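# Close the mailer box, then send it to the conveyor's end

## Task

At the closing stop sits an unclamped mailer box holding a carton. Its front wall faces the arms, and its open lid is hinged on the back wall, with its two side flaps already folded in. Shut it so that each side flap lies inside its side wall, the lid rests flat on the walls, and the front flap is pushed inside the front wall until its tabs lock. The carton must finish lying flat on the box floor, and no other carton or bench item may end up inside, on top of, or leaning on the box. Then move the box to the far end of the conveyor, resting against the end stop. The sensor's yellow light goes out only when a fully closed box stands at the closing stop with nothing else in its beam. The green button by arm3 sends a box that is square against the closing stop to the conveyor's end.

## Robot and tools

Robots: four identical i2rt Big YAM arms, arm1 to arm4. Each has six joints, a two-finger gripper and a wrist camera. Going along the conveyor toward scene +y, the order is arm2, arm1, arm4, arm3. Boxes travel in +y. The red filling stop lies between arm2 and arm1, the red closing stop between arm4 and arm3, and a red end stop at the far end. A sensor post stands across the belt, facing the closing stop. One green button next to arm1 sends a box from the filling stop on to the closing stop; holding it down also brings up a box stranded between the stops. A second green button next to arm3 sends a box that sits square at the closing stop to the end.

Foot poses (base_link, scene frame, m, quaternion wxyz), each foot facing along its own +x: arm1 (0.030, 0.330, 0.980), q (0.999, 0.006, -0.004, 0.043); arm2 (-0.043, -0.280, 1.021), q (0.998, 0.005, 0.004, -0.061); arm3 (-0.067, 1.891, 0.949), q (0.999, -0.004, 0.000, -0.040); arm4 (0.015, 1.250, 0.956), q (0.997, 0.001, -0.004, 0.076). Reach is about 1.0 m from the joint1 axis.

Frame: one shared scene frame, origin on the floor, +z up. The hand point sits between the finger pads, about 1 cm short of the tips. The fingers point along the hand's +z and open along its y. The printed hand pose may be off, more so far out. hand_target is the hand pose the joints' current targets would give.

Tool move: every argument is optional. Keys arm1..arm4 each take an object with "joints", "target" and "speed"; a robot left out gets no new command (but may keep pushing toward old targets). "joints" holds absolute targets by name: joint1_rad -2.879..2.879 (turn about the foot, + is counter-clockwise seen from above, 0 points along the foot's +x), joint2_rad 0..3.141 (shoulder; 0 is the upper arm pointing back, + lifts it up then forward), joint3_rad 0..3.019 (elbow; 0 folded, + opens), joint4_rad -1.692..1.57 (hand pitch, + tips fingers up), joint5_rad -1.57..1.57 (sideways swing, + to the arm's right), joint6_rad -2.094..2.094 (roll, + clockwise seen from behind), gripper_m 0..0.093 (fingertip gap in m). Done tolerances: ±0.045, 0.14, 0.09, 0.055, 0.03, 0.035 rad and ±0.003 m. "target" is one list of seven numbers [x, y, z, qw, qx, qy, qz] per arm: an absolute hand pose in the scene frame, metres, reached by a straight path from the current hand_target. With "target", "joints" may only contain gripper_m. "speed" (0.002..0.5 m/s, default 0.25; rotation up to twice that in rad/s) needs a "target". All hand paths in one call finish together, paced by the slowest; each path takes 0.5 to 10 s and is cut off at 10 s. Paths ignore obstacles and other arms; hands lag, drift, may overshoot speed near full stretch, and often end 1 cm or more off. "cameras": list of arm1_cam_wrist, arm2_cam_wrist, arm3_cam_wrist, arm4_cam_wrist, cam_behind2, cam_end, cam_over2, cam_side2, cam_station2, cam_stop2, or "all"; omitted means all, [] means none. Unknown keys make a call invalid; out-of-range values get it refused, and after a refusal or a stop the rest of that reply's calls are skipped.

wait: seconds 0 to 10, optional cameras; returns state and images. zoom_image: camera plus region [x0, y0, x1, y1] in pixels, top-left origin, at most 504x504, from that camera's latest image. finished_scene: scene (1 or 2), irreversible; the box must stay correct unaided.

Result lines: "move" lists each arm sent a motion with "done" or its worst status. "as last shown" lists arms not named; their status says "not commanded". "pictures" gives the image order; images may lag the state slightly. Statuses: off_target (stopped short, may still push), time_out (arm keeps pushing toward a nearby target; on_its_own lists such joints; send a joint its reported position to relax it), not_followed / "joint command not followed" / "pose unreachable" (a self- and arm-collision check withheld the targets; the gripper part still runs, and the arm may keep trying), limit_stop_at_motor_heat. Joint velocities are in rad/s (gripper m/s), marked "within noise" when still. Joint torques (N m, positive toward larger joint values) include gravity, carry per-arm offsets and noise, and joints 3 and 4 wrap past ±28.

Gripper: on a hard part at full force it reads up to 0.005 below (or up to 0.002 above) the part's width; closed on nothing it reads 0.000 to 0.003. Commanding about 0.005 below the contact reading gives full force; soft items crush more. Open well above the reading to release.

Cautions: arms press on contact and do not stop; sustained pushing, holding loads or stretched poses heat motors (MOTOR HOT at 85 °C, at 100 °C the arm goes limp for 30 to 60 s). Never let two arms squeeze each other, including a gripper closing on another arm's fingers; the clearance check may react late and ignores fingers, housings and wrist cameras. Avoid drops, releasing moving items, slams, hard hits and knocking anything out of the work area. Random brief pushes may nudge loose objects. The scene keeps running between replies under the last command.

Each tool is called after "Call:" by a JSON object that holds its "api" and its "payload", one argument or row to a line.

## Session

Call:
{"api": "move", "payload": {
  "cameras": ["cam_side2", "cam_station2", "cam_over2", "cam_stop2", "cam_behind2", "cam_end"]
}}

Scene clock: 0.00 s.
Joint torques (N m): no reading
Heat: arm1: hottest joint2_rad 31 °C; arm2: hottest joint3_rad 31 °C; arm3: hottest joint3_rad 33 °C; arm4: hottest joint3_rad 32 °C.
Joint velocities: within noise
arm1.joint_positions: joint1_rad=+0.132 joint2_rad=+0.622 joint3_rad=+1.316 joint4_rad=-1.332 joint5_rad=-0.137 joint6_rad=-0.103 gripper_m=+0.09396
arm1.joint_status: not commanded
arm1.hand: x=+0.2589 y=+0.3986 z=+1.4874 quat_wxyz=(-0.449, +0.170, -0.873, -0.091) (m; scene frame)
arm1.hand_target: x=+0.2573 y=+0.3981 z=+1.5005 quat_wxyz=(-0.462, +0.170, -0.866, -0.092) (m; scene frame)
arm1.hand_status: not commanded
arm2.joint_positions: joint1_rad=-0.114 joint2_rad=+0.604 joint3_rad=+1.372 joint4_rad=-1.337 joint5_rad=-0.127 joint6_rad=-0.314 gripper_m=+0.09396
arm2.joint_status: not commanded
arm2.hand: x=+0.1893 y=-0.3187 z=+1.5541 quat_wxyz=(-0.473, +0.062, -0.876, +0.072) (m; scene frame)
arm2.hand_target: x=+0.1870 y=-0.3182 z=+1.5641 quat_wxyz=(-0.483, +0.063, -0.870, +0.075) (m; scene frame)
arm2.hand_status: not commanded
arm3.joint_positions: joint1_rad=+0.059 joint2_rad=+0.501 joint3_rad=+1.434 joint4_rad=-1.293 joint5_rad=-0.098 joint6_rad=+0.437 gripper_m=+0.09396
arm3.joint_status: not commanded
arm3.hand: x=+0.1130 y=+1.9072 z=+1.5411 quat_wxyz=(-0.549, -0.158, -0.807, -0.154) (m; scene frame)
arm3.hand_target: x=+0.1088 y=+1.9073 z=+1.5507 quat_wxyz=(-0.558, -0.156, -0.800, -0.155) (m; scene frame)
arm3.hand_status: not commanded
arm4.joint_positions: joint1_rad=+0.128 joint2_rad=+0.531 joint3_rad=+1.333 joint4_rad=-1.293 joint5_rad=-0.004 joint6_rad=-0.048 gripper_m=+0.09396
arm4.joint_status: not commanded
arm4.hand: x=+0.2141 y=+1.3074 z=+1.4975 quat_wxyz=(-0.514, +0.141, -0.844, -0.062) (m; scene frame)
arm4.hand_target: x=+0.2112 y=+1.3066 z=+1.5101 quat_wxyz=(-0.527, +0.139, -0.836, -0.063) (m; scene frame)
arm4.hand_status: not commanded
pictures: cam_behind2, cam_end, cam_over2, cam_side2, cam_station2, cam_stop2
Images, in order (width x height): cam_behind2 896x504, cam_end 896x504, cam_over2 896x504, cam_side2 896x504, cam_station2 896x504, cam_stop2 896x504.

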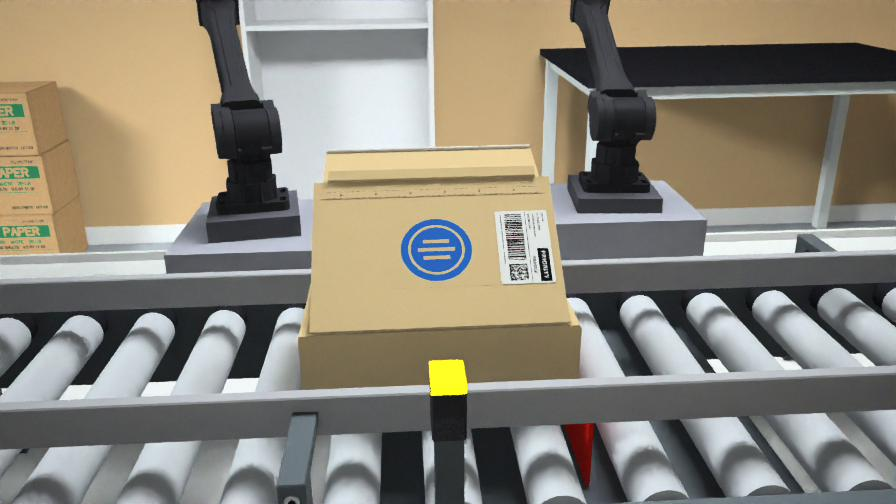

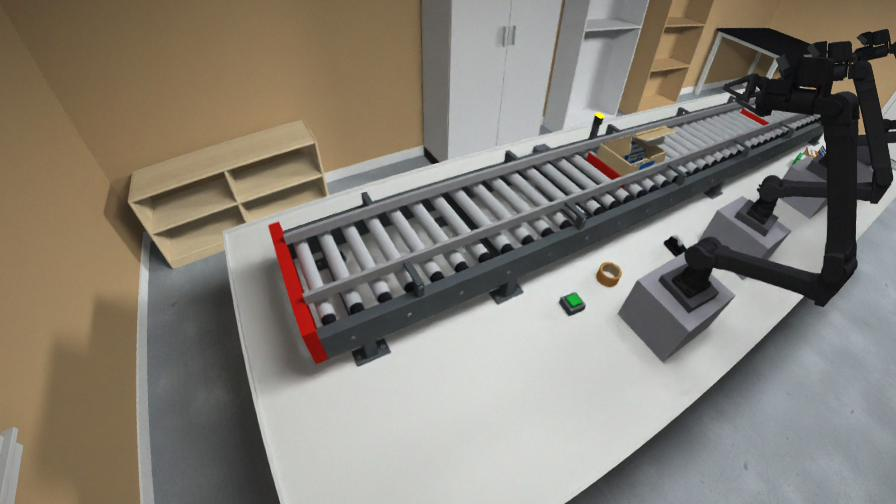

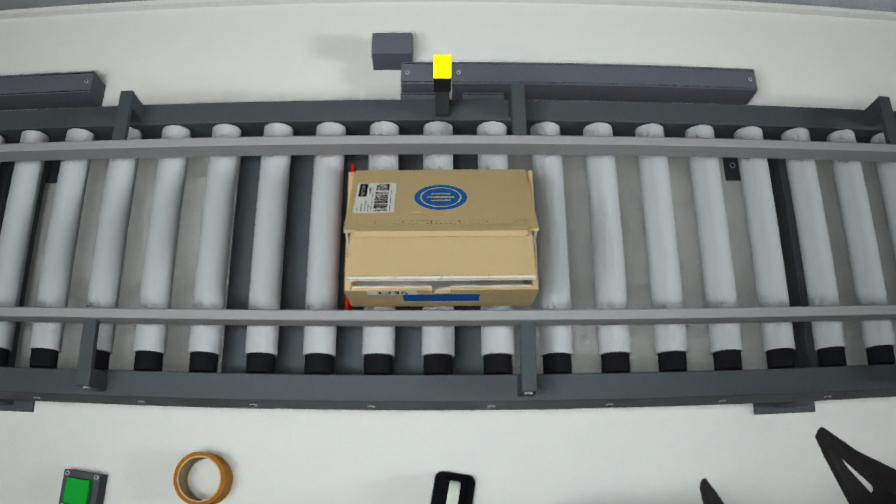

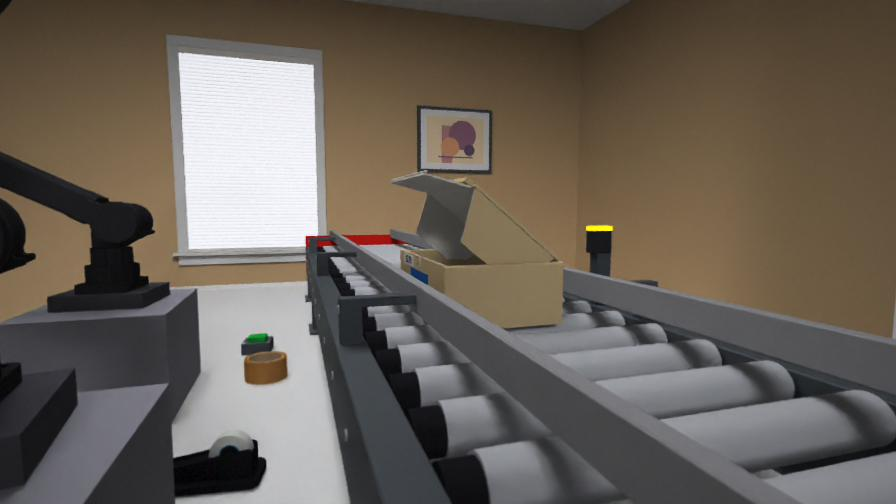

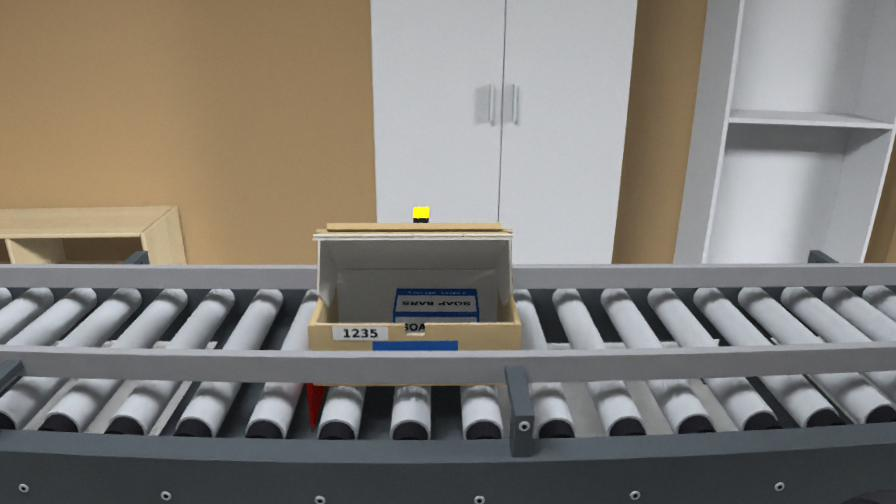

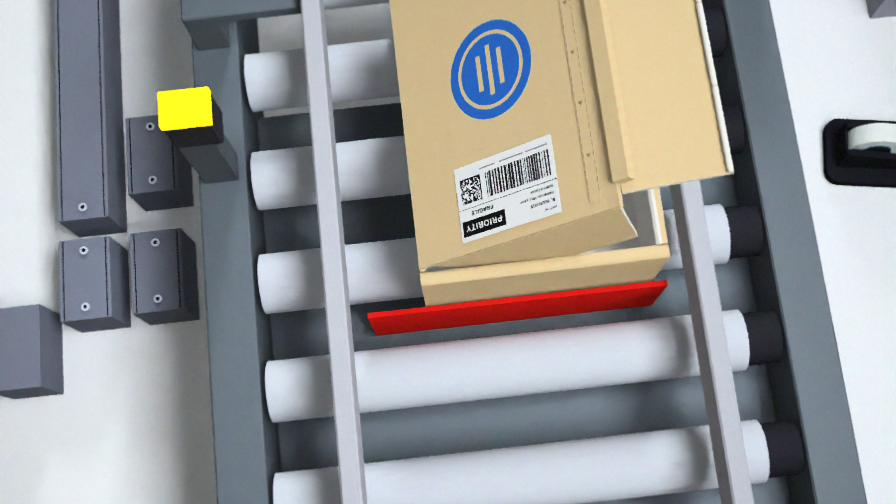

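Call:
{"api": "zoom_image", "payload": {
  "camera": "cam_station2",
  "region": [290, 210, 550, 400]
}}

Call:
{"api": "zoom_image", "payload": {
  "camera": "cam_over2",
  "region": [320, 150, 570, 330]
}}

Call:
{"api": "zoom_image", "payload": {
  "camera": "cam_side2",
  "region": [380, 160, 620, 340]
}}

Call:
{"api": "zoom_image", "payload": {
  "camera": "cam_stop2",
  "region": [360, 0, 760, 345]
}}

Scaled by 1.938 from the camera's 896x504 image, which has a finer 1280x720 frame.

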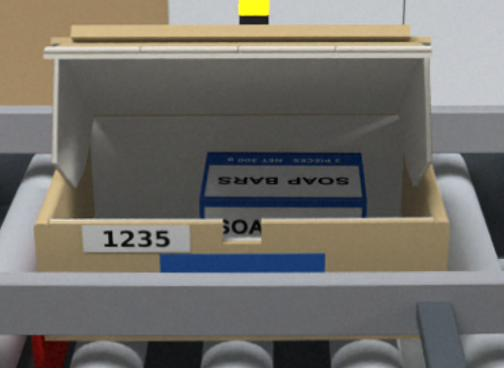

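Scaled by 2.016 from the camera's 896x504 image, which has a finer 1280x720 frame.

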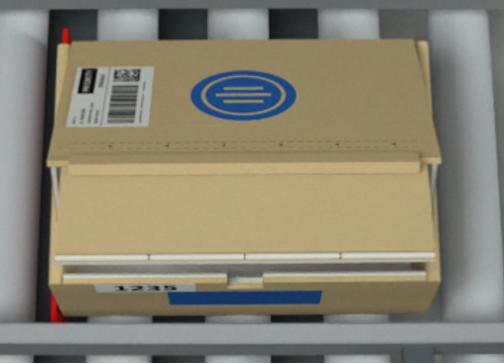

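Scaled by 2.100 from the camera's 896x504 image, which has a finer 1280x720 frame.

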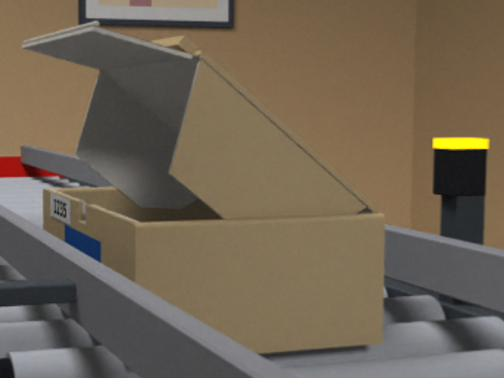

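Scaled by 1.260 from the camera's 896x504 image, which has a finer 1280x720 frame.

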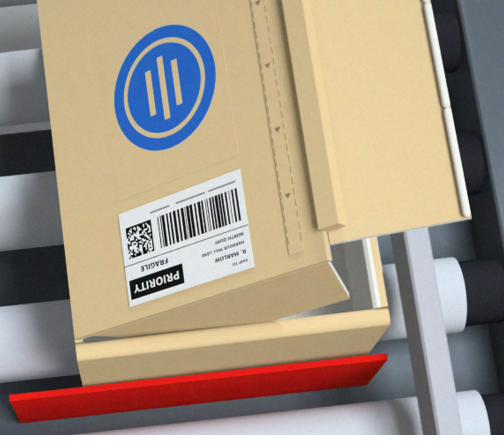

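Call:
{"api": "move", "payload": {
  "arm4": {"target": [0.42, 1.475, 1.25, 0.3736, -0.2000, 0.9020, 0.0828], "joints": {"gripper_m": 0.0}, "speed": 0.3},
  "arm3": {"target": [0.47, 1.62, 1.33, 0.3368, 0.1632, 0.9254, -0.0594], "joints": {"gripper_m": 0.0}, "speed": 0.3},
  "cameras": ["cam_side2", "cam_station2", "cam_over2"]
}}

Scene clock: 110.67 s.
Joint torques (N m): arm1=[0.15 1.9 9.4 1.57 -0.05 0.06] | arm2=[-0.26 1.85 9.06 2.14 -0.25 -0.04] | arm3=[-0.62 -10.29 13.03 1.89 0.07 -0.07] | arm4=[0.21 -6.3 12.15 1.68 -0.18 0.23]
Heat: arm1: hottest joint3_rad 36 °C; arm2: hottest joint3_rad 39 °C; arm3: hottest joint3_rad 42 °C; arm4: hottest joint3_rad 40 °C.
move: arm3 off_target; arm4 off_target
Joint velocities: within noise
arm1, arm2: as last shown
arm3.joint_positions: joint1_rad=-0.416 joint2_rad=+1.500 joint3_rad=+1.605 joint4_rad=-1.021 joint5_rad=-0.105 joint6_rad=-0.103 gripper_m=+0.00064
arm3.joint_status: all done
arm3.hand: x=+0.4622 y=+1.6262 z=+1.3093 quat_wxyz=(-0.322, -0.167, -0.930, +0.051) (m; scene frame)
arm3.hand_target: x=+0.4691 y=+1.6204 z=+1.3299 quat_wxyz=(-0.337, -0.163, -0.925, +0.060) (m; scene frame)
arm3.hand_status: off_target (0.023 m and 2.1 deg from the pose sent, 0.504 m and 37.2 deg at the start)
arm4.joint_positions: joint1_rad=+0.366 joint2_rad=+1.110 joint3_rad=+1.001 joint4_rad=-0.723 joint5_rad=+0.067 joint6_rad=+0.060 gripper_m=+0.00039
arm4.joint_status: all done
arm4.hand: x=+0.4176 y=+1.4662 z=+1.2369 quat_wxyz=(-0.359, +0.200, -0.909, -0.073) (m; scene frame)
arm4.hand_target: x=+0.4196 y=+1.4747 z=+1.2500 quat_wxyz=(-0.373, +0.200, -0.902, -0.083) (m; scene frame)
arm4.hand_status: off_target (0.016 m and 2.2 deg from the pose sent, 0.363 m and 18.9 deg at the start)
pictures: cam_over2, cam_side2, cam_station2
Images, in order (width x height): cam_over2 896x504, cam_side2 896x504, cam_station2 896x504.

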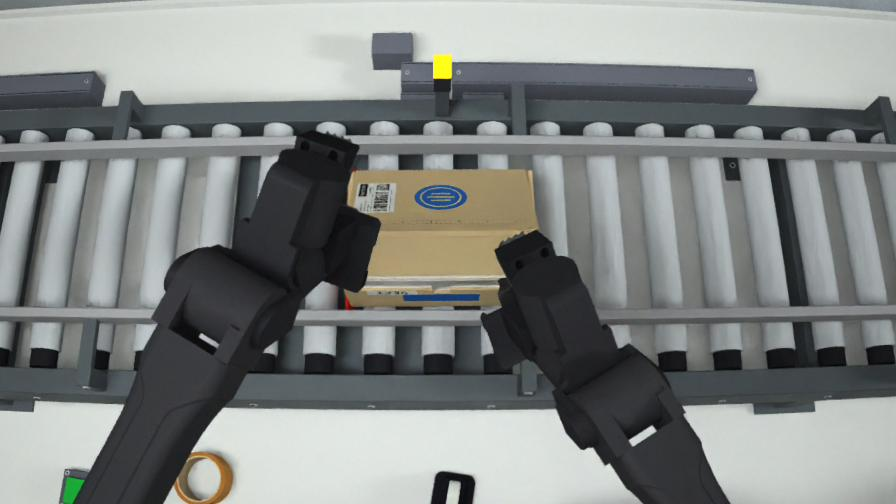

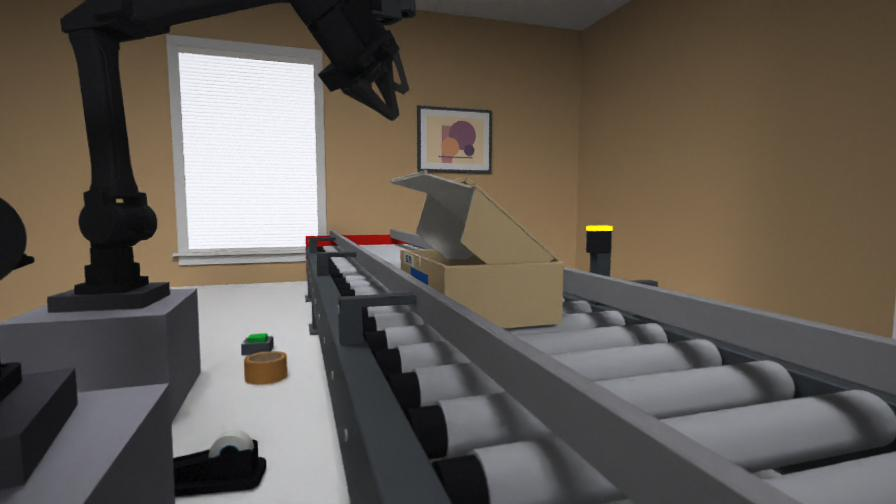

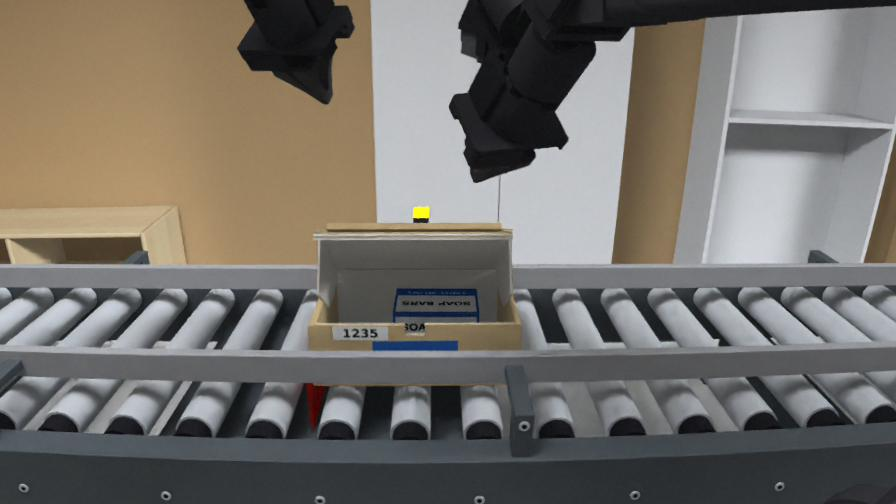

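Call:
{"api": "move", "payload": {
  "arm4": {"target": [0.452, 1.492, 1.165, 0.3736, -0.2000, 0.9020, 0.0828], "speed": 0.2},
  "arm3": {"target": [0.546, 1.582, 1.245, 0.3368, 0.1632, 0.9254, -0.0594], "speed": 0.2},
  "cameras": ["cam_side2", "cam_station2"]
}}

Call:
{"api": "move", "payload": {
  "arm4": {"target": [0.461, 1.492, 1.13, 0.3736, -0.2000, 0.9020, 0.0828], "speed": 0.12},
  "cameras": ["cam_side2", "cam_station2", "cam_over2"]
}}

Scene clock: 133.93 s.
Joint torques (N m): arm1=[0.03 1.73 9.47 1.65 -0.05 0.07] | arm2=[-0.32 1.9 9.05 2.15 -0.25 -0.04] | arm3=[-0.32 -13.63 13.08 2.67 0.07 -0.03] | arm4=[-0.03 -7.41 10.63 1.69 -0.15 0.21]
Heat: arm1: hottest joint3_rad 36 °C; arm2: hottest joint3_rad 39 °C; arm3: hottest joint3_rad 44 °C; arm4: hottest joint3_rad 42 °C.
move: arm3 off_target; arm4 done
Joint velocities: within noise
arm1, arm2: as last shown
arm3.joint_positions: joint1_rad=-0.416 joint2_rad=+1.713 joint3_rad=+1.644 joint4_rad=-0.866 joint5_rad=-0.102 joint6_rad=-0.103 gripper_m=+0.00064
arm3.joint_status: not commanded
arm3.hand: x=+0.5298 y=+1.5882 z=+1.2228 quat_wxyz=(-0.313, -0.169, -0.933, +0.050) (m; scene frame)
arm3.hand_target: x=+0.5446 y=+1.5828 z=+1.2450 quat_wxyz=(-0.337, -0.163, -0.925, +0.059) (m; scene frame)
arm3.hand_status: off_target (0.028 m and 3.2 deg from the pose sent, 0.114 m and 2.1 deg at the start)
arm4.joint_positions: joint1_rad=+0.366 joint2_rad=+1.256 joint3_rad=+0.903 joint4_rad=-0.461 joint5_rad=+0.065 joint6_rad=+0.060 gripper_m=+0.00039
arm4.joint_status: not commanded
arm4.hand: x=+0.4503 y=+1.4852 z=+1.1615 quat_wxyz=(-0.367, +0.199, -0.905, -0.077) (m; scene frame)
arm4.hand_target: x=+0.4519 y=+1.4919 z=+1.1651 quat_wxyz=(-0.374, +0.200, -0.902, -0.083) (m; scene frame)
arm4.hand_status: done (0.008 m and 1.1 deg from the pose sent, 0.084 m and 2.2 deg at the start)
pictures: cam_side2, cam_station2
Images, in order (width x height): cam_side2 896x504, cam_station2 896x504.

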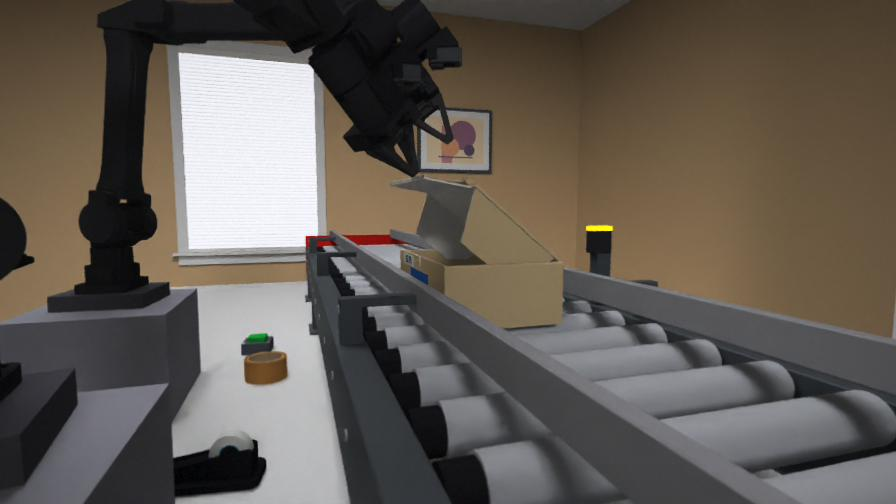

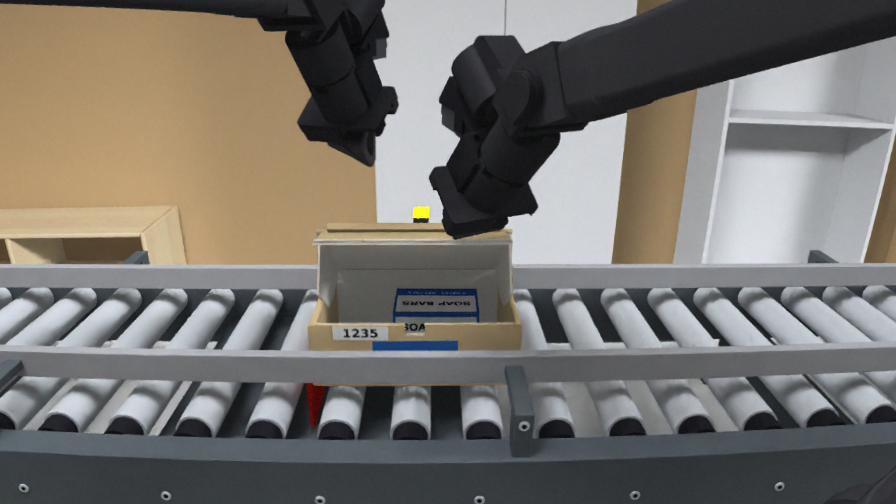

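Scene clock: 135.10 s.
Joint torques (N m): arm1=[0.26 1.73 9.42 1.65 -0.05 0.07] | arm2=[-0.38 1.85 9.03 2.14 -0.25 -0.05] | arm3=[-0.21 -13.51 13.04 2.67 0.06 -0.02] | arm4=[-0.85 -7.65 9.91 1.68 -0.18 0.12]
Heat: arm1: hottest joint3_rad 36 °C; arm2: hottest joint3_rad 39 °C; arm3: hottest joint3_rad 44 °C; arm4: hottest joint3_rad 42 °C.
move: arm4 done
Joint velocities: within noise
arm1, arm2, arm3: as last shown
arm4.joint_positions: joint1_rad=+0.366 joint2_rad=+1.315 joint3_rad=+0.862 joint4_rad=-0.353 joint5_rad=+0.057 joint6_rad=+0.060 gripper_m=+0.00039
arm4.joint_status: not commanded
arm4.hand: x=+0.4578 y=+1.4909 z=+1.1300 quat_wxyz=(-0.369, +0.200, -0.904, -0.081) (m; scene frame)
arm4.hand_target: x=+0.4610 y=+1.4920 z=+1.1300 quat_wxyz=(-0.374, +0.200, -0.902, -0.083) (m; scene frame)
arm4.hand_status: done (0.003 m and 0.6 deg from the pose sent, 0.034 m and 1.1 deg at the start)
pictures: cam_over2, cam_side2, cam_station2
Images, in order (width x height): cam_over2 896x504, cam_side2 896x504, cam_station2 896x504.

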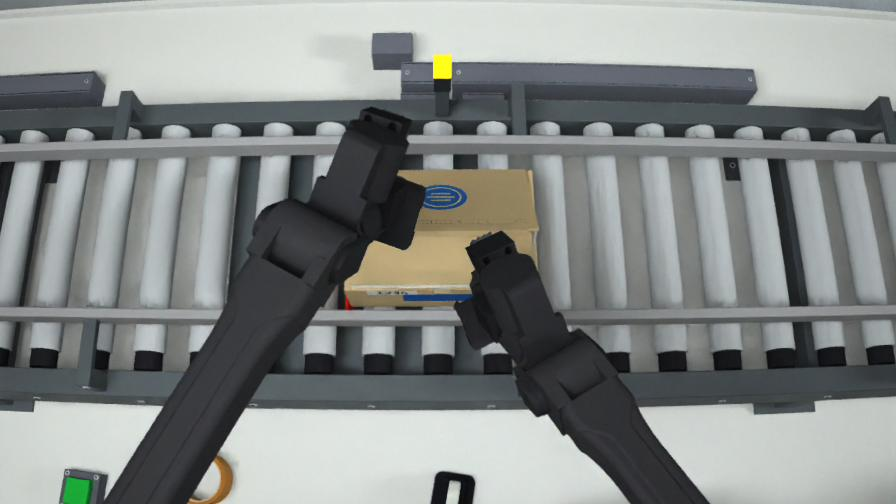

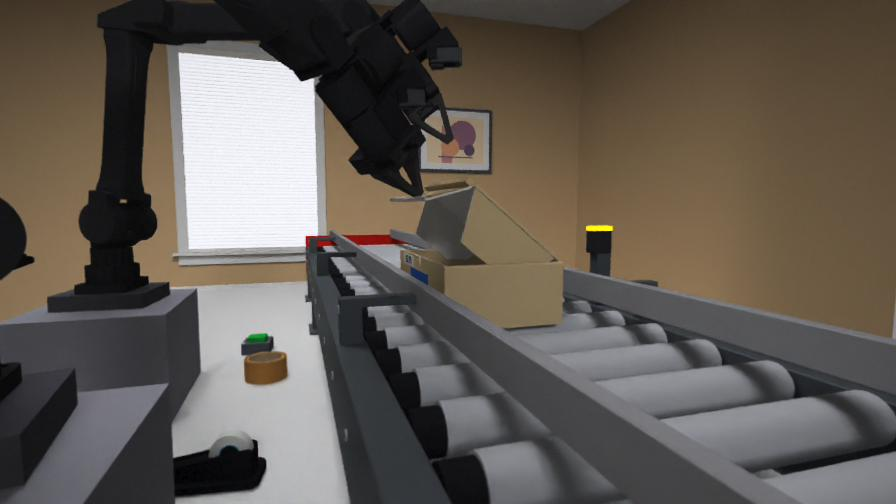

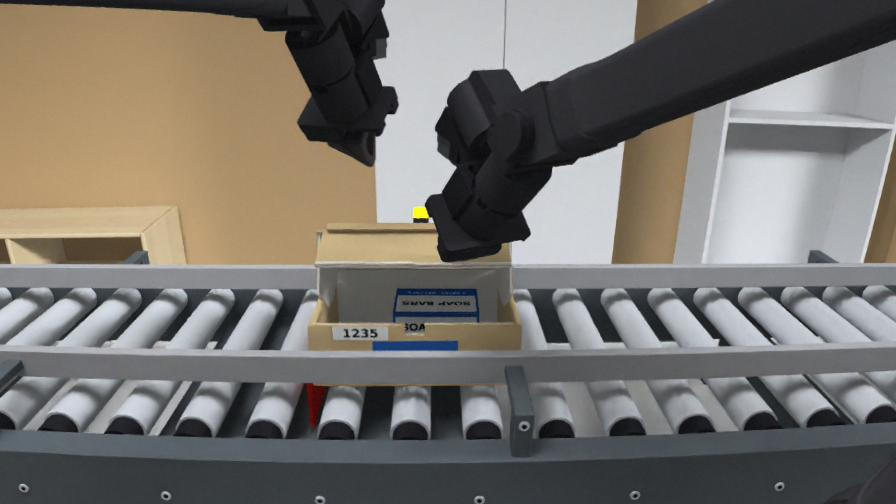

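Call:
{"api": "move", "payload": {
  "arm4": {"target": [0.479, 1.490, 1.107, 0.3736, -0.2000, 0.9020, 0.0828], "speed": 0.12},
  "cameras": ["cam_side2"]
}}

Call:
{"api": "move", "payload": {
  "arm4": {"target": [0.496, 1.490, 1.097, 0.3736, -0.2000, 0.9020, 0.0828], "speed": 0.12},
  "cameras": ["cam_side2", "cam_station2"]
}}

Scene clock: 141.80 s.
Joint torques (N m): arm1=[0.38 1.73 9.46 1.62 -0.06 0.05] | arm2=[-0.32 1.85 9.05 2.15 -0.25 -0.04] | arm3=[-0.15 -13.57 12.98 2.66 0.06 -0.03] | arm4=[-1.73 -8.18 9.57 1.73 -0.16 0.06]
Heat: arm1: hottest joint3_rad 36 °C; arm2: hottest joint3_rad 39 °C; arm3: hottest joint3_rad 45 °C; arm4: hottest joint3_rad 42 °C.
move: arm4 done
Joint velocities: within noise
arm1, arm2, arm3: as last shown
arm4.joint_positions: joint1_rad=+0.352 joint2_rad=+1.384 joint3_rad=+0.862 joint4_rad=-0.282 joint5_rad=+0.039 joint6_rad=+0.049 gripper_m=+0.00039
arm4.joint_status: not commanded
arm4.hand: x=+0.4725 y=+1.4947 z=+1.1086 quat_wxyz=(-0.369, +0.202, -0.903, -0.085) (m; scene frame)
arm4.hand_target: x=+0.4788 y=+1.4900 z=+1.1071 quat_wxyz=(-0.374, +0.200, -0.902, -0.083) (m; scene frame)
arm4.hand_status: done (0.008 m and 0.6 deg from the pose sent, 0.031 m and 0.6 deg at the start)
pictures: cam_side2
Images, in order (width x height): cam_side2 896x504.

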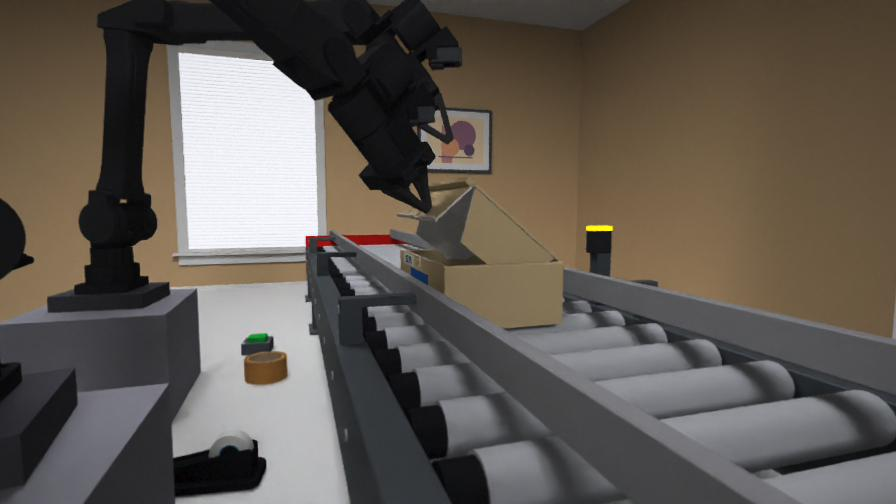

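Scene clock: 142.80 s.
Joint torques (N m): arm1=[0.15 1.79 9.57 1.58 -0.02 0.05] | arm2=[-0.26 1.9 9.03 2.13 -0.25 -0.04] | arm3=[-0.03 -13.39 13.07 2.77 0.07 -0.03] | arm4=[-1.79 -8.7 11.41 1.72 -0.16 0.06]
Heat: arm1: hottest joint3_rad 36 °C; arm2: hottest joint3_rad 39 °C; arm3: hottest joint3_rad 45 °C; arm4: hottest joint3_rad 42 °C.
move: arm4 off_target
Joint velocities: within noise
arm1, arm2, arm3: as last shown
arm4.joint_positions: joint1_rad=+0.333 joint2_rad=+1.437 joint3_rad=+0.862 joint4_rad=-0.252 joint5_rad=+0.025 joint6_rad=+0.034 gripper_m=+0.00039
arm4.joint_status: not commanded
arm4.hand: x=+0.4812 y=+1.4906 z=+1.0868 quat_wxyz=(-0.358, +0.204, -0.907, -0.082) (m; scene frame)
arm4.hand_target: x=+0.4956 y=+1.4896 z=+1.0972 quat_wxyz=(-0.374, +0.200, -0.902, -0.083) (m; scene frame)
arm4.hand_status: off_target (0.018 m and 1.9 deg from the pose sent, 0.027 m and 0.7 deg at the start)
pictures: cam_side2, cam_station2
Images, in order (width x height): cam_side2 896x504, cam_station2 896x504.

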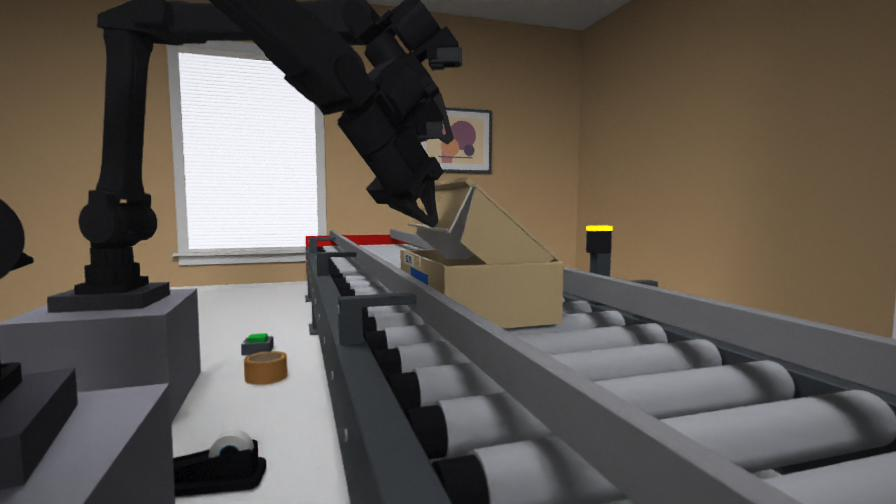

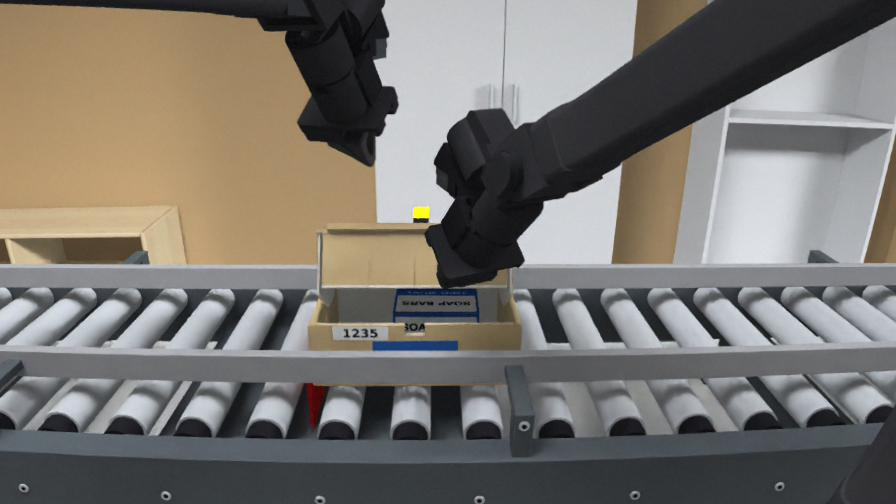

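Call:
{"api": "move", "payload": {
  "arm4": {"target": [0.516, 1.490, 1.099, 0.3736, -0.2000, 0.9020, 0.0828], "speed": 0.12},
  "cameras": ["cam_side2"]
}}

Call:
{"api": "move", "payload": {
  "arm4": {"target": [0.534, 1.490, 1.101, 0.3736, -0.2000, 0.9020, 0.0828], "speed": 0.12},
  "arm3": {"target": [0.546, 1.582, 1.19, 0.3368, 0.1632, 0.9254, -0.0594], "speed": 0.12},
  "cameras": ["cam_side2", "cam_station2", "cam_over2"]
}}

Scene clock: 151.93 s.
Joint torques (N m): arm1=[0.15 1.9 9.44 1.66 -0.06 0.07] | arm2=[-0.26 1.85 9.07 2.15 -0.25 -0.04] | arm3=[-0.03 -13.45 13.07 2.67 0.07 -0.02] | arm4=[-1.79 -8.94 14.15 1.35 -0.17 0.08]
Heat: arm1: hottest joint3_rad 36 °C; arm2: hottest joint3_rad 40 °C; arm3: hottest joint3_rad 47 °C; arm4: hottest joint3_rad 42 °C.
move: arm4 off_target
Joint velocities: within noise
arm1, arm2, arm3: as last shown
arm4.joint_positions: joint1_rad=+0.312 joint2_rad=+1.473 joint3_rad=+0.877 joint4_rad=-0.252 joint5_rad=+0.011 joint6_rad=+0.020 gripper_m=+0.00039
arm4.joint_status: not commanded
arm4.hand: x=+0.4900 y=+1.4857 z=+1.0761 quat_wxyz=(-0.349, +0.205, -0.911, -0.080) (m; scene frame)
arm4.hand_target: x=+0.5142 y=+1.4890 z=+1.0996 quat_wxyz=(-0.374, +0.200, -0.902, -0.083) (m; scene frame)
arm4.hand_status: off_target (0.035 m and 3.1 deg from the pose sent, 0.037 m and 1.9 deg at the start)
pictures: cam_side2
Images, in order (width x height): cam_side2 896x504.

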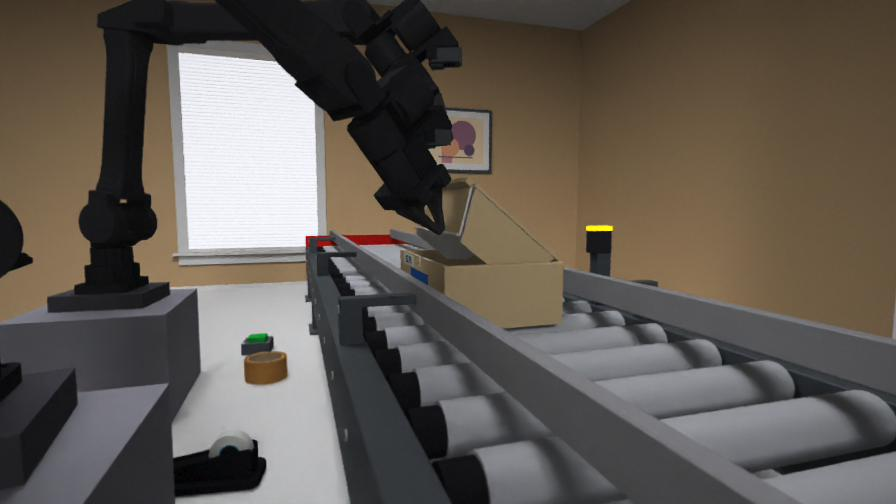

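Scene clock: 153.17 s.
Joint torques (N m): arm1=[0.44 1.79 9.48 1.61 -0.04 0.05] | arm2=[-0.21 1.79 9.03 2.14 -0.25 -0.04] | arm3=[-0.03 -12.98 9.61 2.91 0.06 -0.02] | arm4=[-1.79 -9.58 14.63 0.98 -0.19 0.06]
Heat: arm1: hottest joint3_rad 36 °C; arm2: hottest joint3_rad 40 °C; arm3: hottest joint3_rad 47 °C; arm4: hottest joint3_rad 42 °C.
move: arm3 off_target; arm4 off_target
Joint velocities: within noise
arm1, arm2: as last shown
arm3.joint_positions: joint1_rad=-0.416 joint2_rad=+1.722 joint3_rad=+1.571 joint4_rad=-0.730 joint5_rad=-0.101 joint6_rad=-0.103 gripper_m=+0.00064
arm3.joint_status: not commanded
arm3.hand: x=+0.5389 y=+1.5830 z=+1.1986 quat_wxyz=(-0.337, -0.166, -0.925, +0.058) (m; scene frame)
arm3.hand_target: x=+0.5458 y=+1.5821 z=+1.1900 quat_wxyz=(-0.337, -0.163, -0.925, +0.059) (m; scene frame)
arm3.hand_status: off_target (0.011 m and 0.4 deg from the pose sent, 0.037 m and 3.2 deg at the start)
arm4.joint_positions: joint1_rad=+0.295 joint2_rad=+1.511 joint3_rad=+0.920 joint4_rad=-0.252 joint5_rad=-0.001 joint6_rad=+0.007 gripper_m=+0.00039
arm4.joint_status: not commanded
arm4.hand: x=+0.5082 y=+1.4863 z=+1.0770 quat_wxyz=(-0.351, +0.204, -0.910, -0.081) (m; scene frame)
arm4.hand_target: x=+0.5321 y=+1.4891 z=+1.1015 quat_wxyz=(-0.374, +0.200, -0.902, -0.082) (m; scene frame)
arm4.hand_status: off_target (0.035 m and 2.8 deg from the pose sent, 0.051 m and 3.1 deg at the start)
pictures: cam_over2, cam_side2, cam_station2
Images, in order (width x height): cam_over2 896x504, cam_side2 896x504, cam_station2 896x504.

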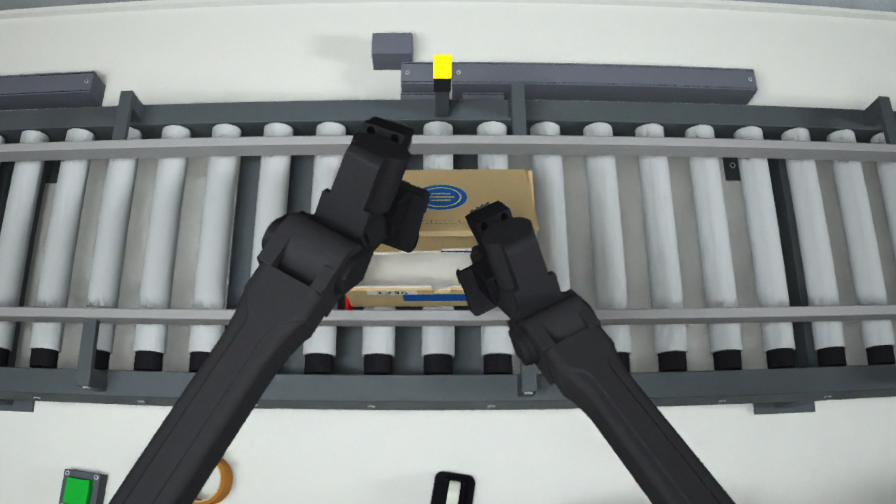

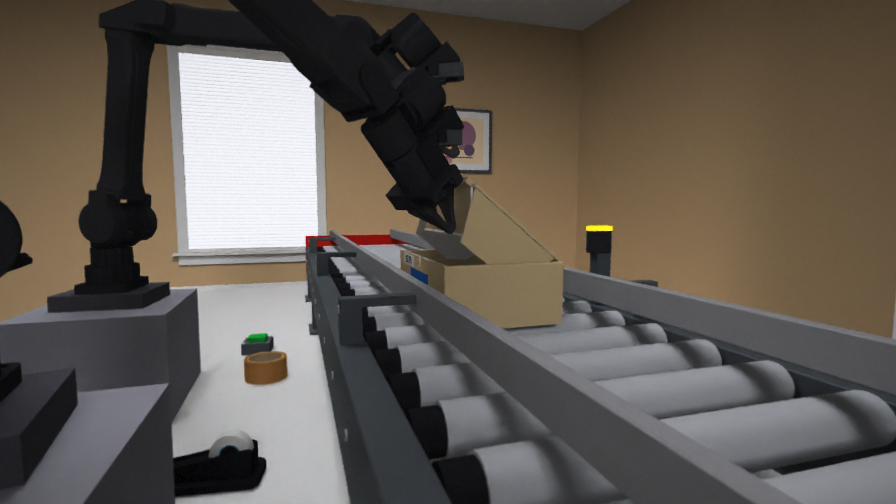

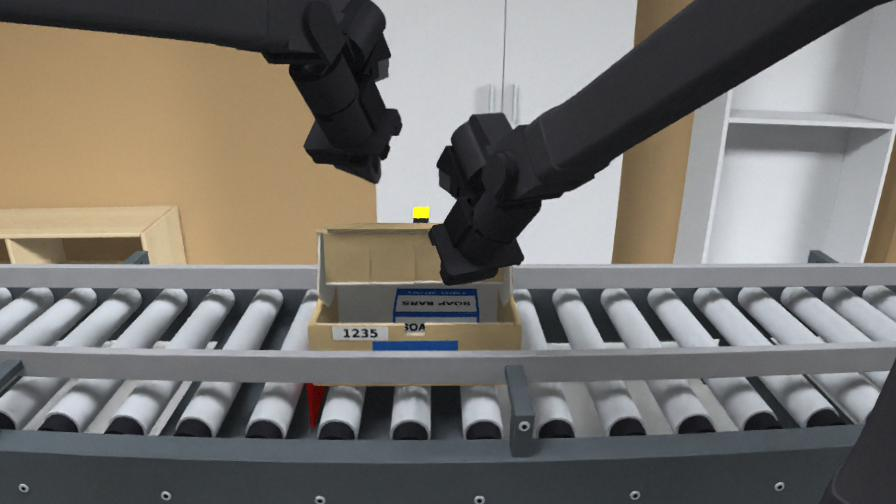

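Call:
{"api": "zoom_image", "payload": {
  "camera": "cam_side2",
  "region": [380, 160, 600, 340]
}}

Call:
{"api": "zoom_image", "payload": {
  "camera": "cam_station2",
  "region": [290, 210, 550, 400]
}}

Scaled by 2.291 from the camera's 896x504 image, which has a finer 1280x720 frame.

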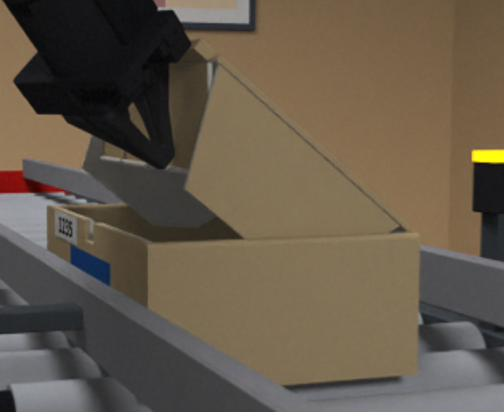

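Scaled by 1.938 from the camera's 896x504 image, which has a finer 1280x720 frame.

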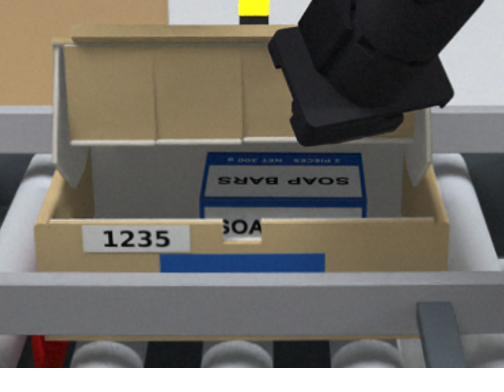

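Call:
{"api": "move", "payload": {
  "arm4": {"target": [0.545, 1.489, 1.090, 0.5944, -0.1717, 0.7746, 0.1318], "speed": 0.25},
  "arm3": {"target": [0.536, 1.582, 1.135, 0.3368, 0.1632, 0.9254, -0.0594], "speed": 0.12},
  "cameras": ["cam_side2", "cam_station2"]
}}

Call:
{"api": "zoom_image", "payload": {
  "camera": "cam_side2",
  "region": [380, 160, 600, 340]
}}

Scene clock: 175.77 s.
Joint torques (N m): arm1=[0.26 1.96 9.44 1.59 -0.04 0.07] | arm2=[-0.26 1.79 9.05 2.15 -0.25 -0.04] | arm3=[-0.38 -12.1 8.65 2.7 -0.13 -0.06] | arm4=[-1.85 -9.93 7.64 2.29 -0.16 0.08]
Heat: arm1: hottest joint3_rad 37 °C; arm2: hottest joint3_rad 40 °C; arm3: hottest joint3_rad 47 °C; arm4: hottest joint3_rad 42 °C.
move: arm3 off_target; arm4 off_target
Joint velocities: within noise
arm1.joint_positions: joint1_rad=+0.132 joint2_rad=+0.622 joint3_rad=+1.316 joint4_rad=-1.332 joint5_rad=-0.137 joint6_rad=-0.103 gripper_m=+0.09396
arm1.joint_status: not commanded
arm1.hand: x=+0.2589 y=+0.3986 z=+1.4874 quat_wxyz=(-0.449, +0.170, -0.873, -0.091) (m; scene frame)
arm1.hand_target: x=+0.2573 y=+0.3981 z=+1.5005 quat_wxyz=(-0.462, +0.170, -0.866, -0.092) (m; scene frame)
arm1.hand_status: not commanded
arm2.joint_positions: joint1_rad=-0.114 joint2_rad=+0.604 joint3_rad=+1.372 joint4_rad=-1.337 joint5_rad=-0.127 joint6_rad=-0.314 gripper_m=+0.09396
arm2.joint_status: not commanded
arm2.hand: x=+0.1893 y=-0.3187 z=+1.5541 quat_wxyz=(-0.473, +0.062, -0.876, +0.072) (m; scene frame)
arm2.hand_target: x=+0.1870 y=-0.3182 z=+1.5641 quat_wxyz=(-0.483, +0.063, -0.870, +0.075) (m; scene frame)
arm2.hand_status: not commanded
arm3.joint_positions: joint1_rad=-0.416 joint2_rad=+1.722 joint3_rad=+1.447 joint4_rad=-0.582 joint5_rad=-0.101 joint6_rad=-0.104 gripper_m=+0.00064
arm3.joint_status: not commanded
arm3.hand: x=+0.5341 y=+1.5853 z=+1.1564 quat_wxyz=(-0.348, -0.164, -0.921, +0.061) (m; scene frame)
arm3.hand_target: x=+0.5353 y=+1.5824 z=+1.1351 quat_wxyz=(-0.337, -0.163, -0.925, +0.059) (m; scene frame)
arm3.hand_status: off_target (0.022 m and 1.4 deg from the pose sent, 0.064 m and 0.4 deg at the start)
arm4.joint_positions: joint1_rad=+0.283 joint2_rad=+1.643 joint3_rad=+0.707 joint4_rad=+0.643 joint5_rad=-0.015 joint6_rad=+0.004 gripper_m=+0.00039
arm4.joint_status: not commanded
arm4.hand: x=+0.5380 y=+1.4957 z=+1.0856 quat_wxyz=(-0.584, +0.176, -0.781, -0.136) (m; scene frame)
arm4.hand_target: x=+0.5447 y=+1.4889 z=+1.0899 quat_wxyz=(-0.594, +0.172, -0.775, -0.132) (m; scene frame)
arm4.hand_status: off_target (0.011 m and 1.5 deg from the pose sent, 0.039 m and 32.8 deg at the start)
pictures: cam_side2, cam_station2
Images, in order (width x height): cam_side2 896x504, cam_station2 896x504.

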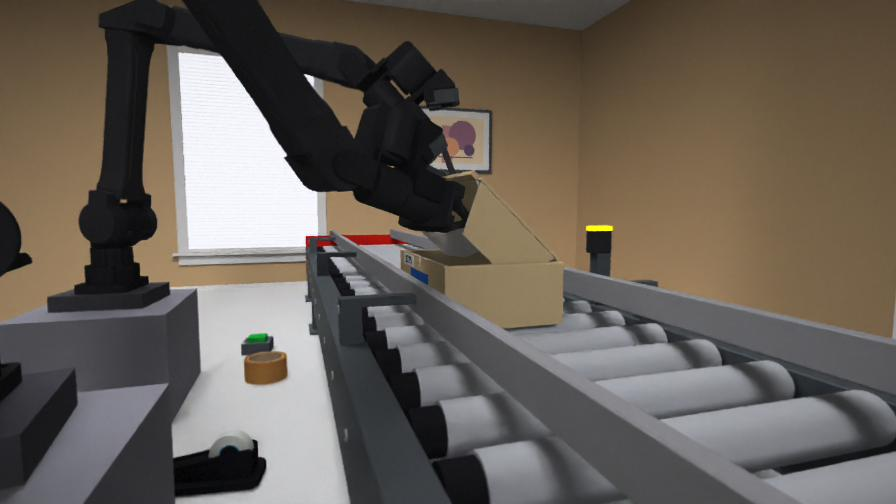

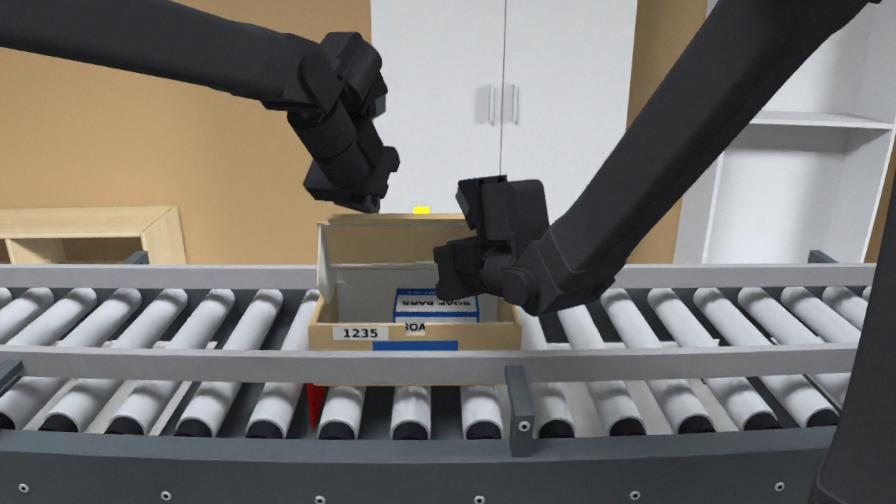

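Scaled by 2.291 from the camera's 896x504 image, which has a finer 1280x720 frame.

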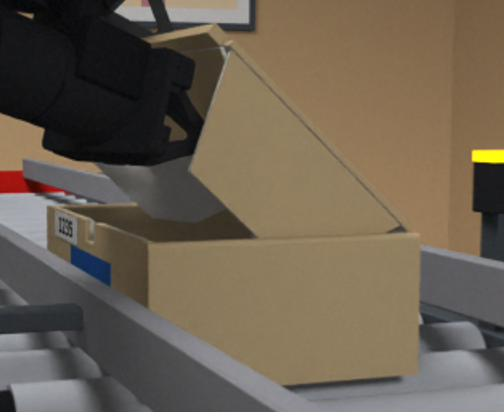

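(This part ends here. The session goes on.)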